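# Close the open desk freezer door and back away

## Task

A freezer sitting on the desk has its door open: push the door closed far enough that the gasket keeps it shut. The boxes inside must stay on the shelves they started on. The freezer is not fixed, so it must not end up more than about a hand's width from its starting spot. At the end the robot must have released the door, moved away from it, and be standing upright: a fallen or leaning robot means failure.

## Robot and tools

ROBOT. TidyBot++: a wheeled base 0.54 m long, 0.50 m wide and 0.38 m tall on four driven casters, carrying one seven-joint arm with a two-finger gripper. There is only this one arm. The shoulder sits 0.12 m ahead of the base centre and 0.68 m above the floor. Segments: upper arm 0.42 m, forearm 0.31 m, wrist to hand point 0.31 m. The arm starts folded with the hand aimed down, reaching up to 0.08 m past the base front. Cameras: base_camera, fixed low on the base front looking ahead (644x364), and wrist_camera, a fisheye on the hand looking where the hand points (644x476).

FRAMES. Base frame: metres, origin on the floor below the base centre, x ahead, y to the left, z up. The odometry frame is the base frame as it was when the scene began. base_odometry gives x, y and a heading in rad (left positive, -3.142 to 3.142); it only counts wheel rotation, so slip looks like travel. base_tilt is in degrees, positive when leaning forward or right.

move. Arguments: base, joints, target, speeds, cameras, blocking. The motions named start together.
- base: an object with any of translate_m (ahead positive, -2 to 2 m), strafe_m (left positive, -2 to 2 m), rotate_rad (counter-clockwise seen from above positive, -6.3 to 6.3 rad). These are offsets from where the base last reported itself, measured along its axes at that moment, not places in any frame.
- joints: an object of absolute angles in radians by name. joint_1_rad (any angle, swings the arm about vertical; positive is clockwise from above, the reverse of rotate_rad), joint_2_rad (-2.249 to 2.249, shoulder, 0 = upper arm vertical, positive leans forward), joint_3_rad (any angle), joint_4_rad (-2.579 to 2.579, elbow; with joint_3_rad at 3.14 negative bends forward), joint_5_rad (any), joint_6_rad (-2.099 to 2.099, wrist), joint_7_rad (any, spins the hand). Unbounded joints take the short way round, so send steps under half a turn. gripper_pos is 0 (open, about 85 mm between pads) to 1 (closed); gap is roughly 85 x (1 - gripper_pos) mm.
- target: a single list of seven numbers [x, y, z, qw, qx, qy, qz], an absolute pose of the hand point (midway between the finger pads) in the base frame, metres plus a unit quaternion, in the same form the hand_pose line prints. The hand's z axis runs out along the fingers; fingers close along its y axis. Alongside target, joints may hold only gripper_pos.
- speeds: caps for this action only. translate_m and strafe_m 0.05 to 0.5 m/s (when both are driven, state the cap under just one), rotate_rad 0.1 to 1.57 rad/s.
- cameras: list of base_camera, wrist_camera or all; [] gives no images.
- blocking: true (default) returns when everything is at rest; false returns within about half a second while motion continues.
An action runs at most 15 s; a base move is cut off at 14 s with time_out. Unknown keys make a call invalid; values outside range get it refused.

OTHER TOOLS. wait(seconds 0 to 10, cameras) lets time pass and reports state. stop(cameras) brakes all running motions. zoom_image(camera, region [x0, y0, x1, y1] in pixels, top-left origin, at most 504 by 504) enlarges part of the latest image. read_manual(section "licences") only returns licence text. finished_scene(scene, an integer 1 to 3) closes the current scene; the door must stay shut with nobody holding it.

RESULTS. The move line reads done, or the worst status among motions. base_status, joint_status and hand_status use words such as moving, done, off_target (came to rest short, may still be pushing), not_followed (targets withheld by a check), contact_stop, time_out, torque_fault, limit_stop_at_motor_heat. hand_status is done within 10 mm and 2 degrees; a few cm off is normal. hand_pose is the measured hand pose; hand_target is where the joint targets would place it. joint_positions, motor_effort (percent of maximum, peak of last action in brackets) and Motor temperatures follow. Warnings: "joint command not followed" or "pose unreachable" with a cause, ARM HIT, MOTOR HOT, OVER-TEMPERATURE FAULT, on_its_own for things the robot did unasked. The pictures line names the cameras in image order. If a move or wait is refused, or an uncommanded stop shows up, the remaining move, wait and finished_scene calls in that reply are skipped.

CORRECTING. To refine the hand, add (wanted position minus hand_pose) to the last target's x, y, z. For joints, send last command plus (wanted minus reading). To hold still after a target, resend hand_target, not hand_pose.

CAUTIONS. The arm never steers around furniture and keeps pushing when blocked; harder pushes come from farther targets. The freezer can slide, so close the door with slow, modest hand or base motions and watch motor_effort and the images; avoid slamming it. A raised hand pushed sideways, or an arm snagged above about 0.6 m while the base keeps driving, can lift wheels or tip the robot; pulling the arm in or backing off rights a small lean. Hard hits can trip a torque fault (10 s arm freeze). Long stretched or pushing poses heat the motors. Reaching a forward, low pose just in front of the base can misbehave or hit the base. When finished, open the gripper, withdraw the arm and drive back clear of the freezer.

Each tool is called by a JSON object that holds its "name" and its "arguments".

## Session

{"name": "move", "arguments": {"joints": {"joint_6_rad":0.4}}}

Scene clock: 1.87 s.
Motor temperatures (°C): [24 25 27 25 34 29 33]
move: done
base_odometry: x=+0.000 y=+0.000 heading=+0.000
base_tilt: forward=+0.3 right=+0.1
base_status: not commanded
joint_positions: joint_1_rad=+0.017 joint_2_rad=-0.346 joint_3_rad=+3.092 joint_4_rad=-2.560 joint_5_rad=-0.015 joint_6_rad=+0.338 joint_7_rad=+1.538 gripper_pos=+0.000
joint_status: all done
motor_effort: joint_1_rad=-1(1) joint_2_rad=-6(6) joint_3_rad=+1(2) joint_4_rad=+18(18) joint_5_rad=+1(1) joint_6_rad=+8(9) joint_7_rad=+0(0)
hand_pose: x=+0.5240 y=+0.0138 z=+0.7949 quat_wxyz=(-0.014, +0.807, -0.003, +0.591) (m; base frame)
hand_target: x=+0.5296 y=+0.0140 z=+0.8143 quat_wxyz=(-0.015, +0.787, -0.003, +0.616) (m; base frame)
hand_status: not commanded
pictures: base_camera, wrist_camera
camera_calibration:
wrist_camera: T_world_to_cam=[[0.0473431, -0.998567, -0.0249602, 0.0108304], [-0.317186, 0.00866624, -0.948324, 0.973443], [0.947181, 0.0528136, -0.316321, -0.108677], [0, 0, 0, 1]] pos_world=[0.411186, 0.00811842, 0.889033]

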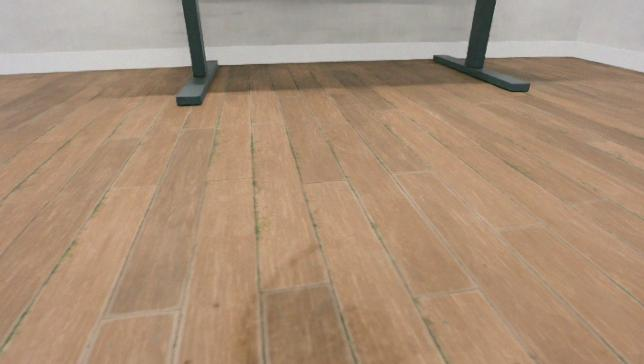

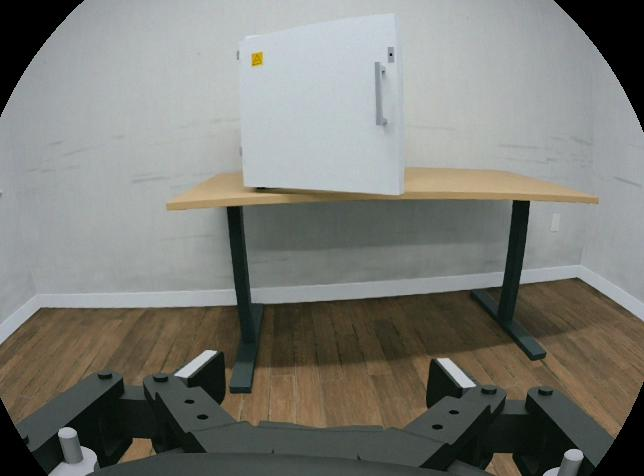

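{"name": "move", "arguments": {"base": {"translate_m":0.33,"strafe_m":-0.07}, "target": [0.72,-0.01,0.835,0,0.7071,0,0.7071], "joints": {"gripper_pos":1}}}

Scene clock: 21.07 s.
Motor temperatures (°C): [24 25 27 25 34 29 33]
move: off_target
base_odometry: x=+0.330 y=-0.070 heading=-0.001
base_tilt: forward=+0.4 right=+0.2
base_status: done
joint_positions: joint_1_rad=+0.021 joint_2_rad=+0.250 joint_3_rad=+3.128 joint_4_rad=-2.275 joint_5_rad=+0.003 joint_6_rad=+0.878 joint_7_rad=+1.538 gripper_pos=+0.999
joint_status: all done
motor_effort: joint_1_rad=-1(1) joint_2_rad=-25(27) joint_3_rad=+0(2) joint_4_rad=+14(20) joint_5_rad=+0(1) joint_6_rad=+9(9) joint_7_rad=+0(1)
hand_pose: x=+0.7150 y=-0.0027 z=+0.8092 quat_wxyz=(-0.010, +0.733, -0.014, +0.680) (m; base frame)
hand_target: x=+0.7200 y=-0.0100 z=+0.8350 quat_wxyz=(+0.000, +0.707, +0.000, +0.707) (m; base frame)
hand_status: off_target (0.027 m and 4.8 deg from the pose sent, 0.201 m and 17.6 deg at the start)
pictures: base_camera, wrist_camera
camera_calibration:
wrist_camera: T_world_to_cam=[[0.0278679, -0.999313, -0.0244518, -0.000863504], [-0.0927783, 0.02177, -0.995449, 0.925375], [0.995297, 0.0300096, -0.0921079, -0.500133], [0, 0, 0, 1]] pos_world=[0.58366, -0.00599949, 0.875077]

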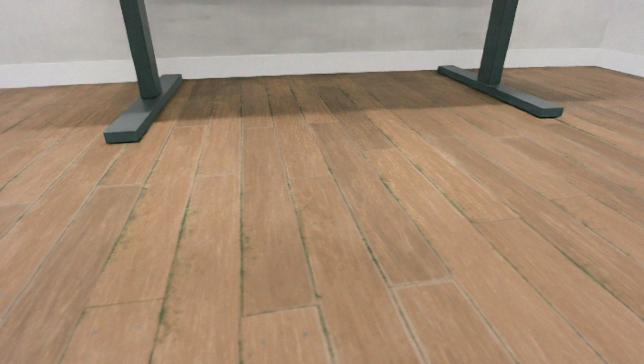

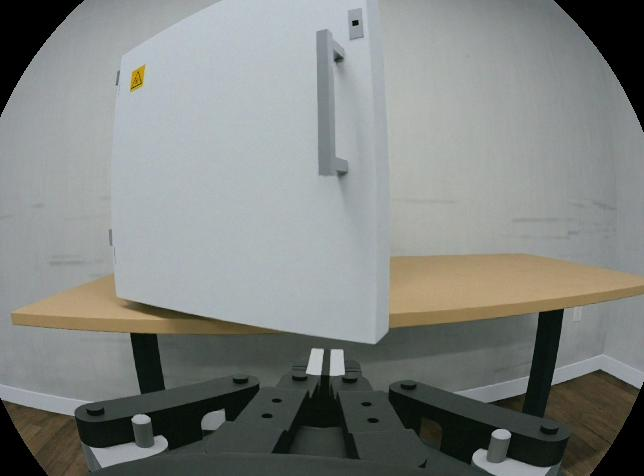

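{"name": "move", "arguments": {"base": {"translate_m":0.33,"strafe_m":-0.06}, "speeds": {"translate_m":0.12}, "target": [0.72,-0.01,0.85,0,0.7071,0,0.7071]}}

{"name": "move", "arguments": {"base": {"translate_m":0.05}, "speeds": {"translate_m":0.06}}}

Scene clock: 30.37 s.
Motor temperatures (°C): [24 25 27 25 34 29 33]
move: off_target
base_odometry: x=+0.660 y=-0.131 heading=-0.001
base_tilt: forward=+0.4 right=+0.1
base_status: done
joint_positions: joint_1_rad=+0.021 joint_2_rad=+0.236 joint_3_rad=+3.129 joint_4_rad=-2.250 joint_5_rad=+0.007 joint_6_rad=+0.874 joint_7_rad=+1.538 gripper_pos=+0.999
joint_status: not commanded
motor_effort: joint_1_rad=+0(1) joint_2_rad=-25(27) joint_3_rad=+1(2) joint_4_rad=+15(18) joint_5_rad=+1(1) joint_6_rad=+9(10) joint_7_rad=+0(1)
hand_pose: x=+0.7201 y=-0.0027 z=+0.8288 quat_wxyz=(-0.010, +0.721, -0.012, +0.692) (m; base frame)
hand_target: x=+0.7200 y=-0.0100 z=+0.8500 quat_wxyz=(+0.000, +0.707, +0.000, +0.707) (m; base frame)
hand_status: off_target (0.022 m and 3.0 deg from the pose sent, 0.042 m and 4.8 deg at the start)
pictures: base_camera, wrist_camera
camera_calibration:
wrist_camera: T_world_to_cam=[[0.0303055, -0.999334, -0.0203149, -0.00562709], [-0.0578933, 0.0185352, -0.998151, 0.922549], [0.997863, 0.0314255, -0.057293, -0.534049], [0, 0, 0, 1]] pos_world=[0.586488, -0.00594018, 0.890131]

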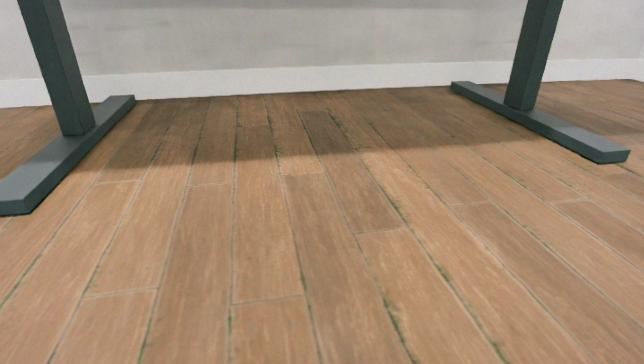

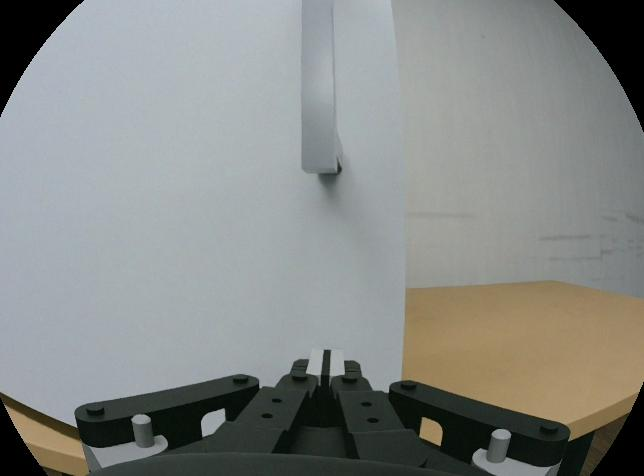

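Scene clock: 31.67 s.
Motor temperatures (°C): [24 25 27 25 34 29 33]
move: done
base_odometry: x=+0.711 y=-0.131 heading=-0.002
base_tilt: forward=+0.4 right=+0.1
base_status: done
joint_positions: joint_1_rad=+0.021 joint_2_rad=+0.236 joint_3_rad=+3.130 joint_4_rad=-2.249 joint_5_rad=+0.008 joint_6_rad=+0.874 joint_7_rad=+1.538 gripper_pos=+0.999
joint_status: not commanded
motor_effort: joint_1_rad=+0(1) joint_2_rad=-24(27) joint_3_rad=+1(1) joint_4_rad=+15(16) joint_5_rad=+0(1) joint_6_rad=+9(9) joint_7_rad=+0(0)
hand_pose: x=+0.7201 y=-0.0030 z=+0.8295 quat_wxyz=(-0.009, +0.721, -0.012, +0.693) (m; base frame)
hand_target: x=+0.7200 y=-0.0100 z=+0.8500 quat_wxyz=(+0.000, +0.707, +0.000, +0.707) (m; base frame)
hand_status: not commanded
pictures: base_camera, wrist_camera
camera_calibration:
wrist_camera: T_world_to_cam=[[0.0299297, -0.999352, -0.0200188, -0.00589291], [-0.0566855, 0.0182985, -0.998224, 0.922419], [0.997943, 0.0310114, -0.0561011, -0.535077], [0, 0, 0, 1]] pos_world=[0.586441, -0.00617451, 0.890645]

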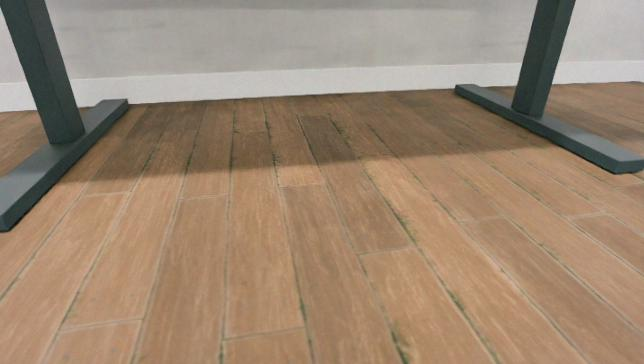

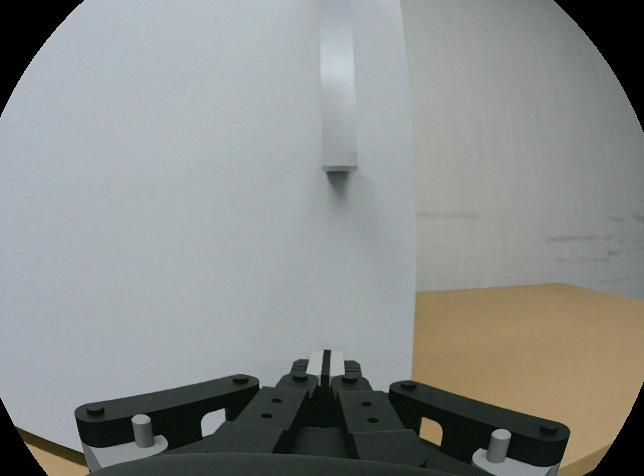

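{"name": "move", "arguments": {"base": {"translate_m":0.04}, "speeds": {"translate_m":0.06}}}

{"name": "move", "arguments": {"base": {"translate_m":0.02}, "speeds": {"translate_m":0.06}}}

Scene clock: 37.13 s.
Motor temperatures (°C): [24 25 27 25 34 29 33]
move: done
base_odometry: x=+0.751 y=-0.131 heading=-0.002
base_tilt: forward=+0.3 right=+0.2
base_status: done
joint_positions: joint_1_rad=+0.022 joint_2_rad=+0.235 joint_3_rad=+3.130 joint_4_rad=-2.249 joint_5_rad=+0.008 joint_6_rad=+0.874 joint_7_rad=+1.538 gripper_pos=+0.999
joint_status: not commanded
motor_effort: joint_1_rad=+0(2) joint_2_rad=-24(27) joint_3_rad=+0(2) joint_4_rad=+15(17) joint_5_rad=+0(1) joint_6_rad=+9(9) joint_7_rad=+0(1)
hand_pose: x=+0.7201 y=-0.0033 z=+0.8300 quat_wxyz=(-0.009, +0.721, -0.012, +0.693) (m; base frame)
hand_target: x=+0.7200 y=-0.0100 z=+0.8500 quat_wxyz=(+0.000, +0.707, +0.000, +0.707) (m; base frame)
hand_status: not commanded
pictures: base_camera, wrist_camera
camera_calibration:
wrist_camera: T_world_to_cam=[[0.0294904, -0.999371, -0.0197189, -0.00615231], [-0.0558294, 0.0180498, -0.998277, 0.922323], [0.998005, 0.0305405, -0.0552619, -0.535827], [0, 0, 0, 1]] pos_world=[0.586432, -0.00643181, 0.891002]

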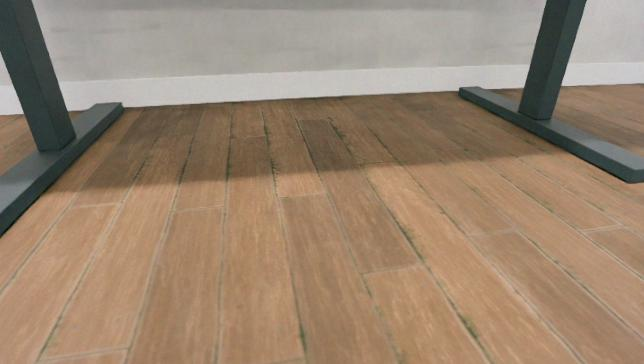

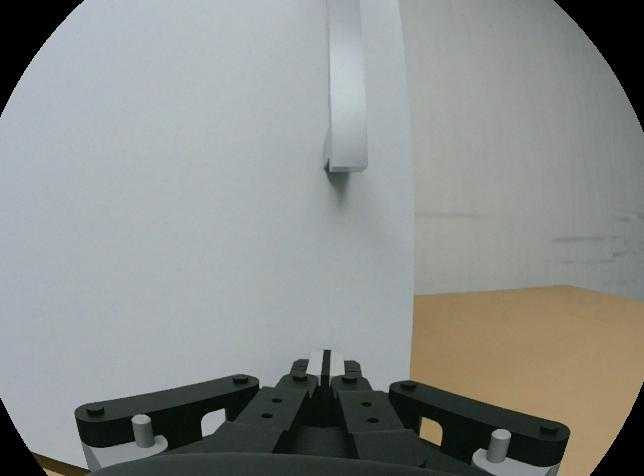

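Scene clock: 37.93 s.
Motor temperatures (°C): [24 25 27 25 34 29 33]
move: done
base_odometry: x=+0.771 y=-0.132 heading=-0.002
base_tilt: forward=+0.4 right=+0.1
base_status: done
joint_positions: joint_1_rad=+0.022 joint_2_rad=+0.235 joint_3_rad=+3.130 joint_4_rad=-2.248 joint_5_rad=+0.008 joint_6_rad=+0.874 joint_7_rad=+1.538 gripper_pos=+0.999
joint_status: not commanded
motor_effort: joint_1_rad=-1(2) joint_2_rad=-25(27) joint_3_rad=+0(1) joint_4_rad=+15(16) joint_5_rad=+0(1) joint_6_rad=+9(9) joint_7_rad=+0(0)
hand_pose: x=+0.7202 y=-0.0035 z=+0.8304 quat_wxyz=(-0.009, +0.720, -0.012, +0.693) (m; base frame)
hand_target: x=+0.7200 y=-0.0100 z=+0.8500 quat_wxyz=(+0.000, +0.707, +0.000, +0.707) (m; base frame)
hand_status: not commanded
pictures: base_camera, wrist_camera
camera_calibration:
wrist_camera: T_world_to_cam=[[0.029407, -0.99938, -0.019374, -0.0065235], [-0.0550384, 0.0177341, -0.998327, 0.922239], [0.998051, 0.0304241, -0.0544828, -0.536506], [0, 0, 0, 1]] pos_world=[0.586411, -0.0065518, 0.891339]

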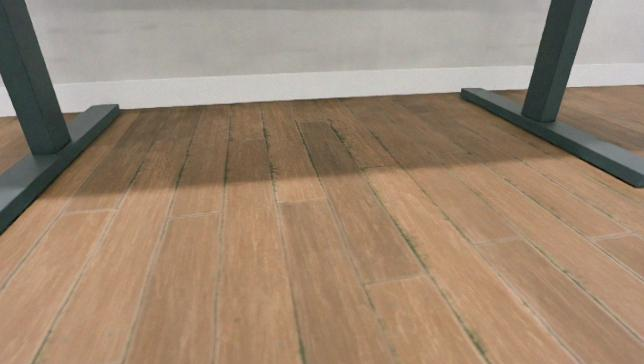

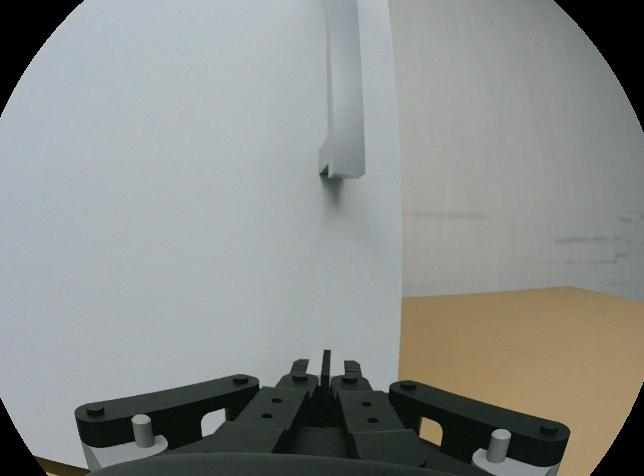

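{"name": "move", "arguments": {"base": {"translate_m":0.03}, "speeds": {"translate_m":0.06}}}

Scene clock: 44.17 s.
Motor temperatures (°C): [24 25 27 25 34 29 33]
move: done
base_odometry: x=+0.801 y=-0.132 heading=-0.002
base_tilt: forward=+0.4 right=+0.1
base_status: done
joint_positions: joint_1_rad=+0.022 joint_2_rad=+0.212 joint_3_rad=+3.130 joint_4_rad=-2.275 joint_5_rad=+0.009 joint_6_rad=+0.874 joint_7_rad=+1.538 gripper_pos=+0.999
joint_status: not commanded
motor_effort: joint_1_rad=-1(1) joint_2_rad=-19(26) joint_3_rad=+1(2) joint_4_rad=+21(25) joint_5_rad=+0(1) joint_6_rad=+9(9) joint_7_rad=+0(0)
hand_pose: x=+0.7097 y=-0.0034 z=+0.8303 quat_wxyz=(-0.009, +0.722, -0.012, +0.692) (m; base frame)
hand_target: x=+0.7200 y=-0.0100 z=+0.8500 quat_wxyz=(+0.000, +0.707, +0.000, +0.707) (m; base frame)
hand_status: not commanded
pictures: base_camera, wrist_camera
camera_calibration:
wrist_camera: T_world_to_cam=[[0.0294066, -0.999389, -0.0188964, -0.00655687], [-0.0594475, 0.0171225, -0.998085, 0.924481], [0.997798, 0.0304736, -0.0589077, -0.522219], [0, 0, 0, 1]] pos_world=[0.576221, -0.00646842, 0.891824]

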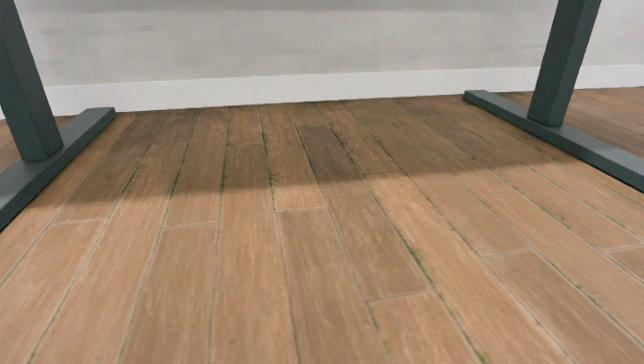

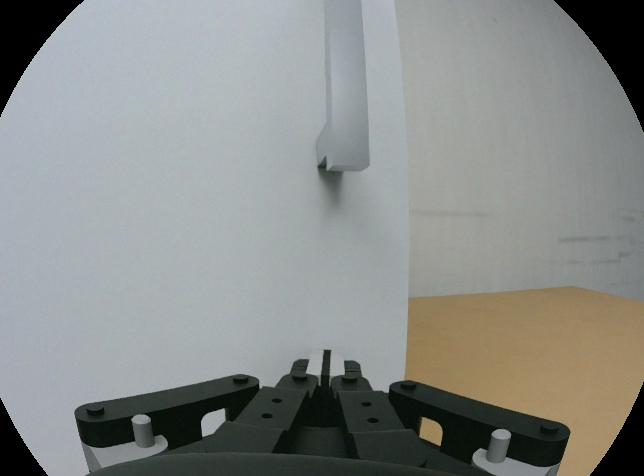

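{"name": "move", "arguments": {"base": {"translate_m":-0.4}}}

{"name": "move", "arguments": {"base": {"strafe_m":-0.7,"rotate_rad":0.5}}}

{"name": "zoom_image", "arguments": {"camera": "wrist_camera", "region": [150, 30, 500, 330]}}

Scene clock: 50.10 s.
Motor temperatures (°C): [24 25 27 25 34 29 33]
move: done
base_odometry: x=+0.401 y=-0.131 heading=-0.002
base_tilt: forward=+0.3 right=+0.1
base_status: done
joint_positions: joint_1_rad=+0.024 joint_2_rad=+0.225 joint_3_rad=+3.132 joint_4_rad=-2.240 joint_5_rad=+0.011 joint_6_rad=+0.874 joint_7_rad=+1.538 gripper_pos=+0.999
joint_status: not commanded
motor_effort: joint_1_rad=+0(3) joint_2_rad=-25(27) joint_3_rad=+0(3) joint_4_rad=+15(21) joint_5_rad=+0(1) joint_6_rad=+9(10) joint_7_rad=+0(1)
hand_pose: x=+0.7208 y=-0.0051 z=+0.8405 quat_wxyz=(-0.008, +0.714, -0.012, +0.700) (m; base frame)
hand_target: x=+0.7200 y=-0.0100 z=+0.8500 quat_wxyz=(+0.000, +0.707, +0.000, +0.707) (m; base frame)
hand_status: not commanded
pictures: base_camera, wrist_camera
camera_calibration:
wrist_camera: T_world_to_cam=[[0.0280145, -0.999477, -0.0161329, -0.00972139], [-0.0370503, 0.0150899, -0.999199, 0.92007], [0.998921, 0.0285898, -0.0366082, -0.552196], [0, 0, 0, 1]] pos_world=[0.585961, -0.00781291, 0.898962]

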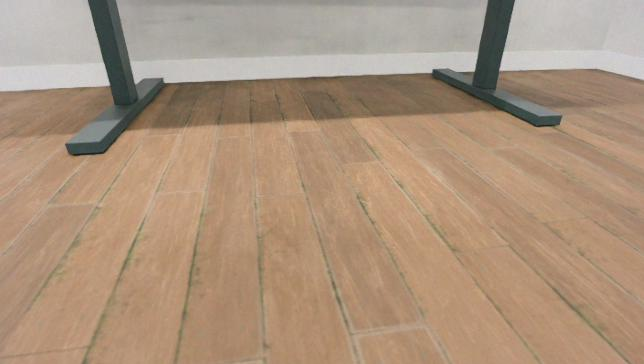

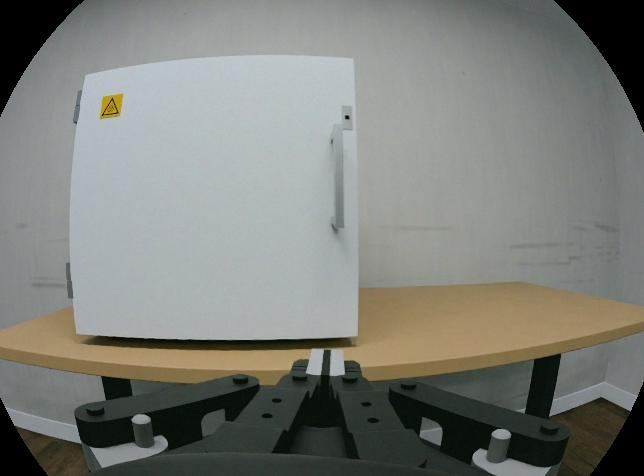

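Scene clock: 52.97 s.
Motor temperatures (°C): [24 25 27 26 34 29 33]
move: done
base_odometry: x=+0.400 y=-0.831 heading=+0.499
base_tilt: forward=+0.3 right=+0.1
base_status: done
joint_positions: joint_1_rad=+0.028 joint_2_rad=+0.225 joint_3_rad=+3.137 joint_4_rad=-2.240 joint_5_rad=+0.018 joint_6_rad=+0.874 joint_7_rad=+1.538 gripper_pos=+0.999
joint_status: not commanded
motor_effort: joint_1_rad=+0(5) joint_2_rad=-25(27) joint_3_rad=+1(4) joint_4_rad=+15(16) joint_5_rad=+0(1) joint_6_rad=+9(9) joint_7_rad=+0(0)
hand_pose: x=+0.7208 y=-0.0086 z=+0.8404 quat_wxyz=(-0.004, +0.714, -0.011, +0.700) (m; base frame)
hand_target: x=+0.7200 y=-0.0100 z=+0.8500 quat_wxyz=(+0.000, +0.707, +0.000, +0.707) (m; base frame)
hand_status: not commanded
pictures: base_camera, wrist_camera
camera_calibration:
wrist_camera: T_world_to_cam=[[0.0245236, -0.99964, -0.010898, -0.0151055], [-0.0371052, 0.00998361, -0.999261, 0.920136], [0.99901, 0.0249099, -0.036847, -0.551999], [0, 0, 0, 1]] pos_world=[0.585965, -0.0105361, 0.898953]

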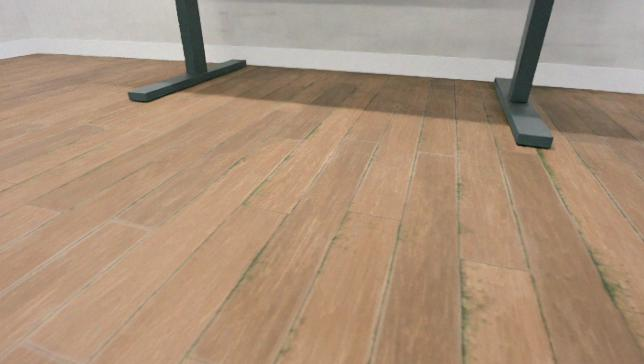

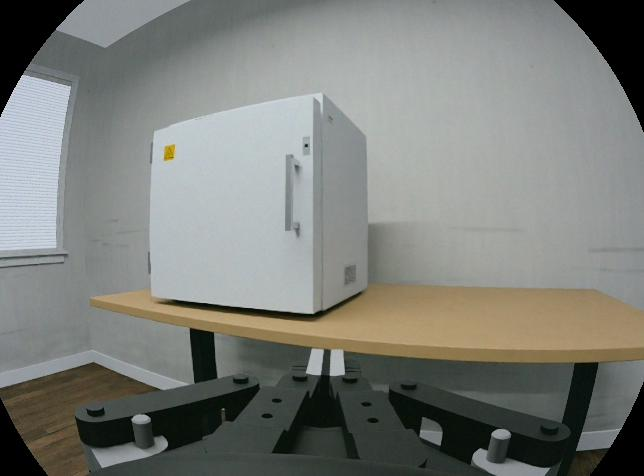

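Scaled by 1.440.

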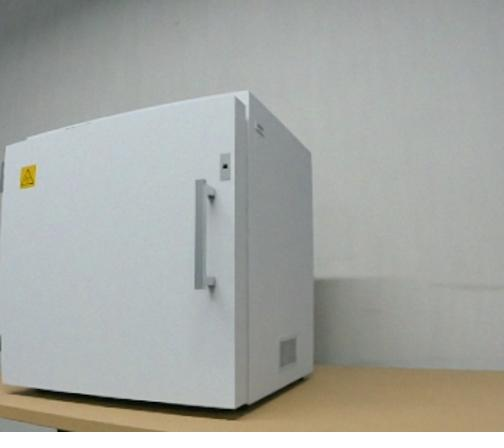

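Same look as the successful scene.

{"name": "zoom_image", "arguments": {"camera": "wrist_camera", "region": [280, 80, 380, 180]}}

{"name": "zoom_image", "arguments": {"camera": "wrist_camera", "region": [280, 230, 380, 330]}}

Scaled by 5.040.

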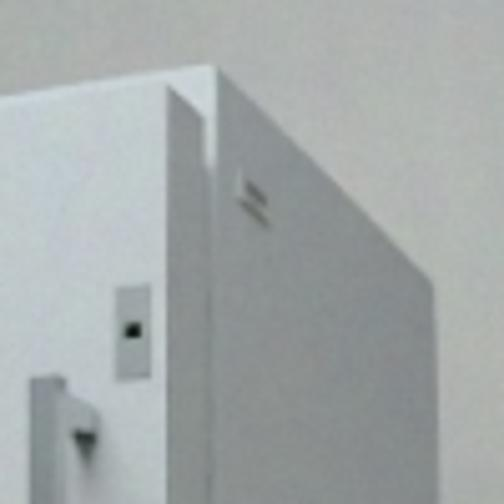

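Scaled by 5.040.

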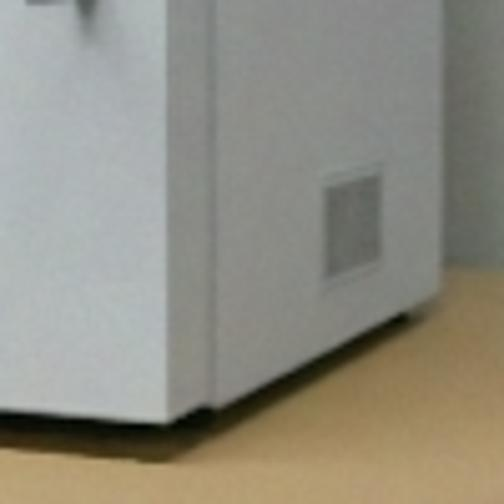

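{"name": "finished_scene", "arguments": {"scene": 2}}

The scene is finished: the task was done.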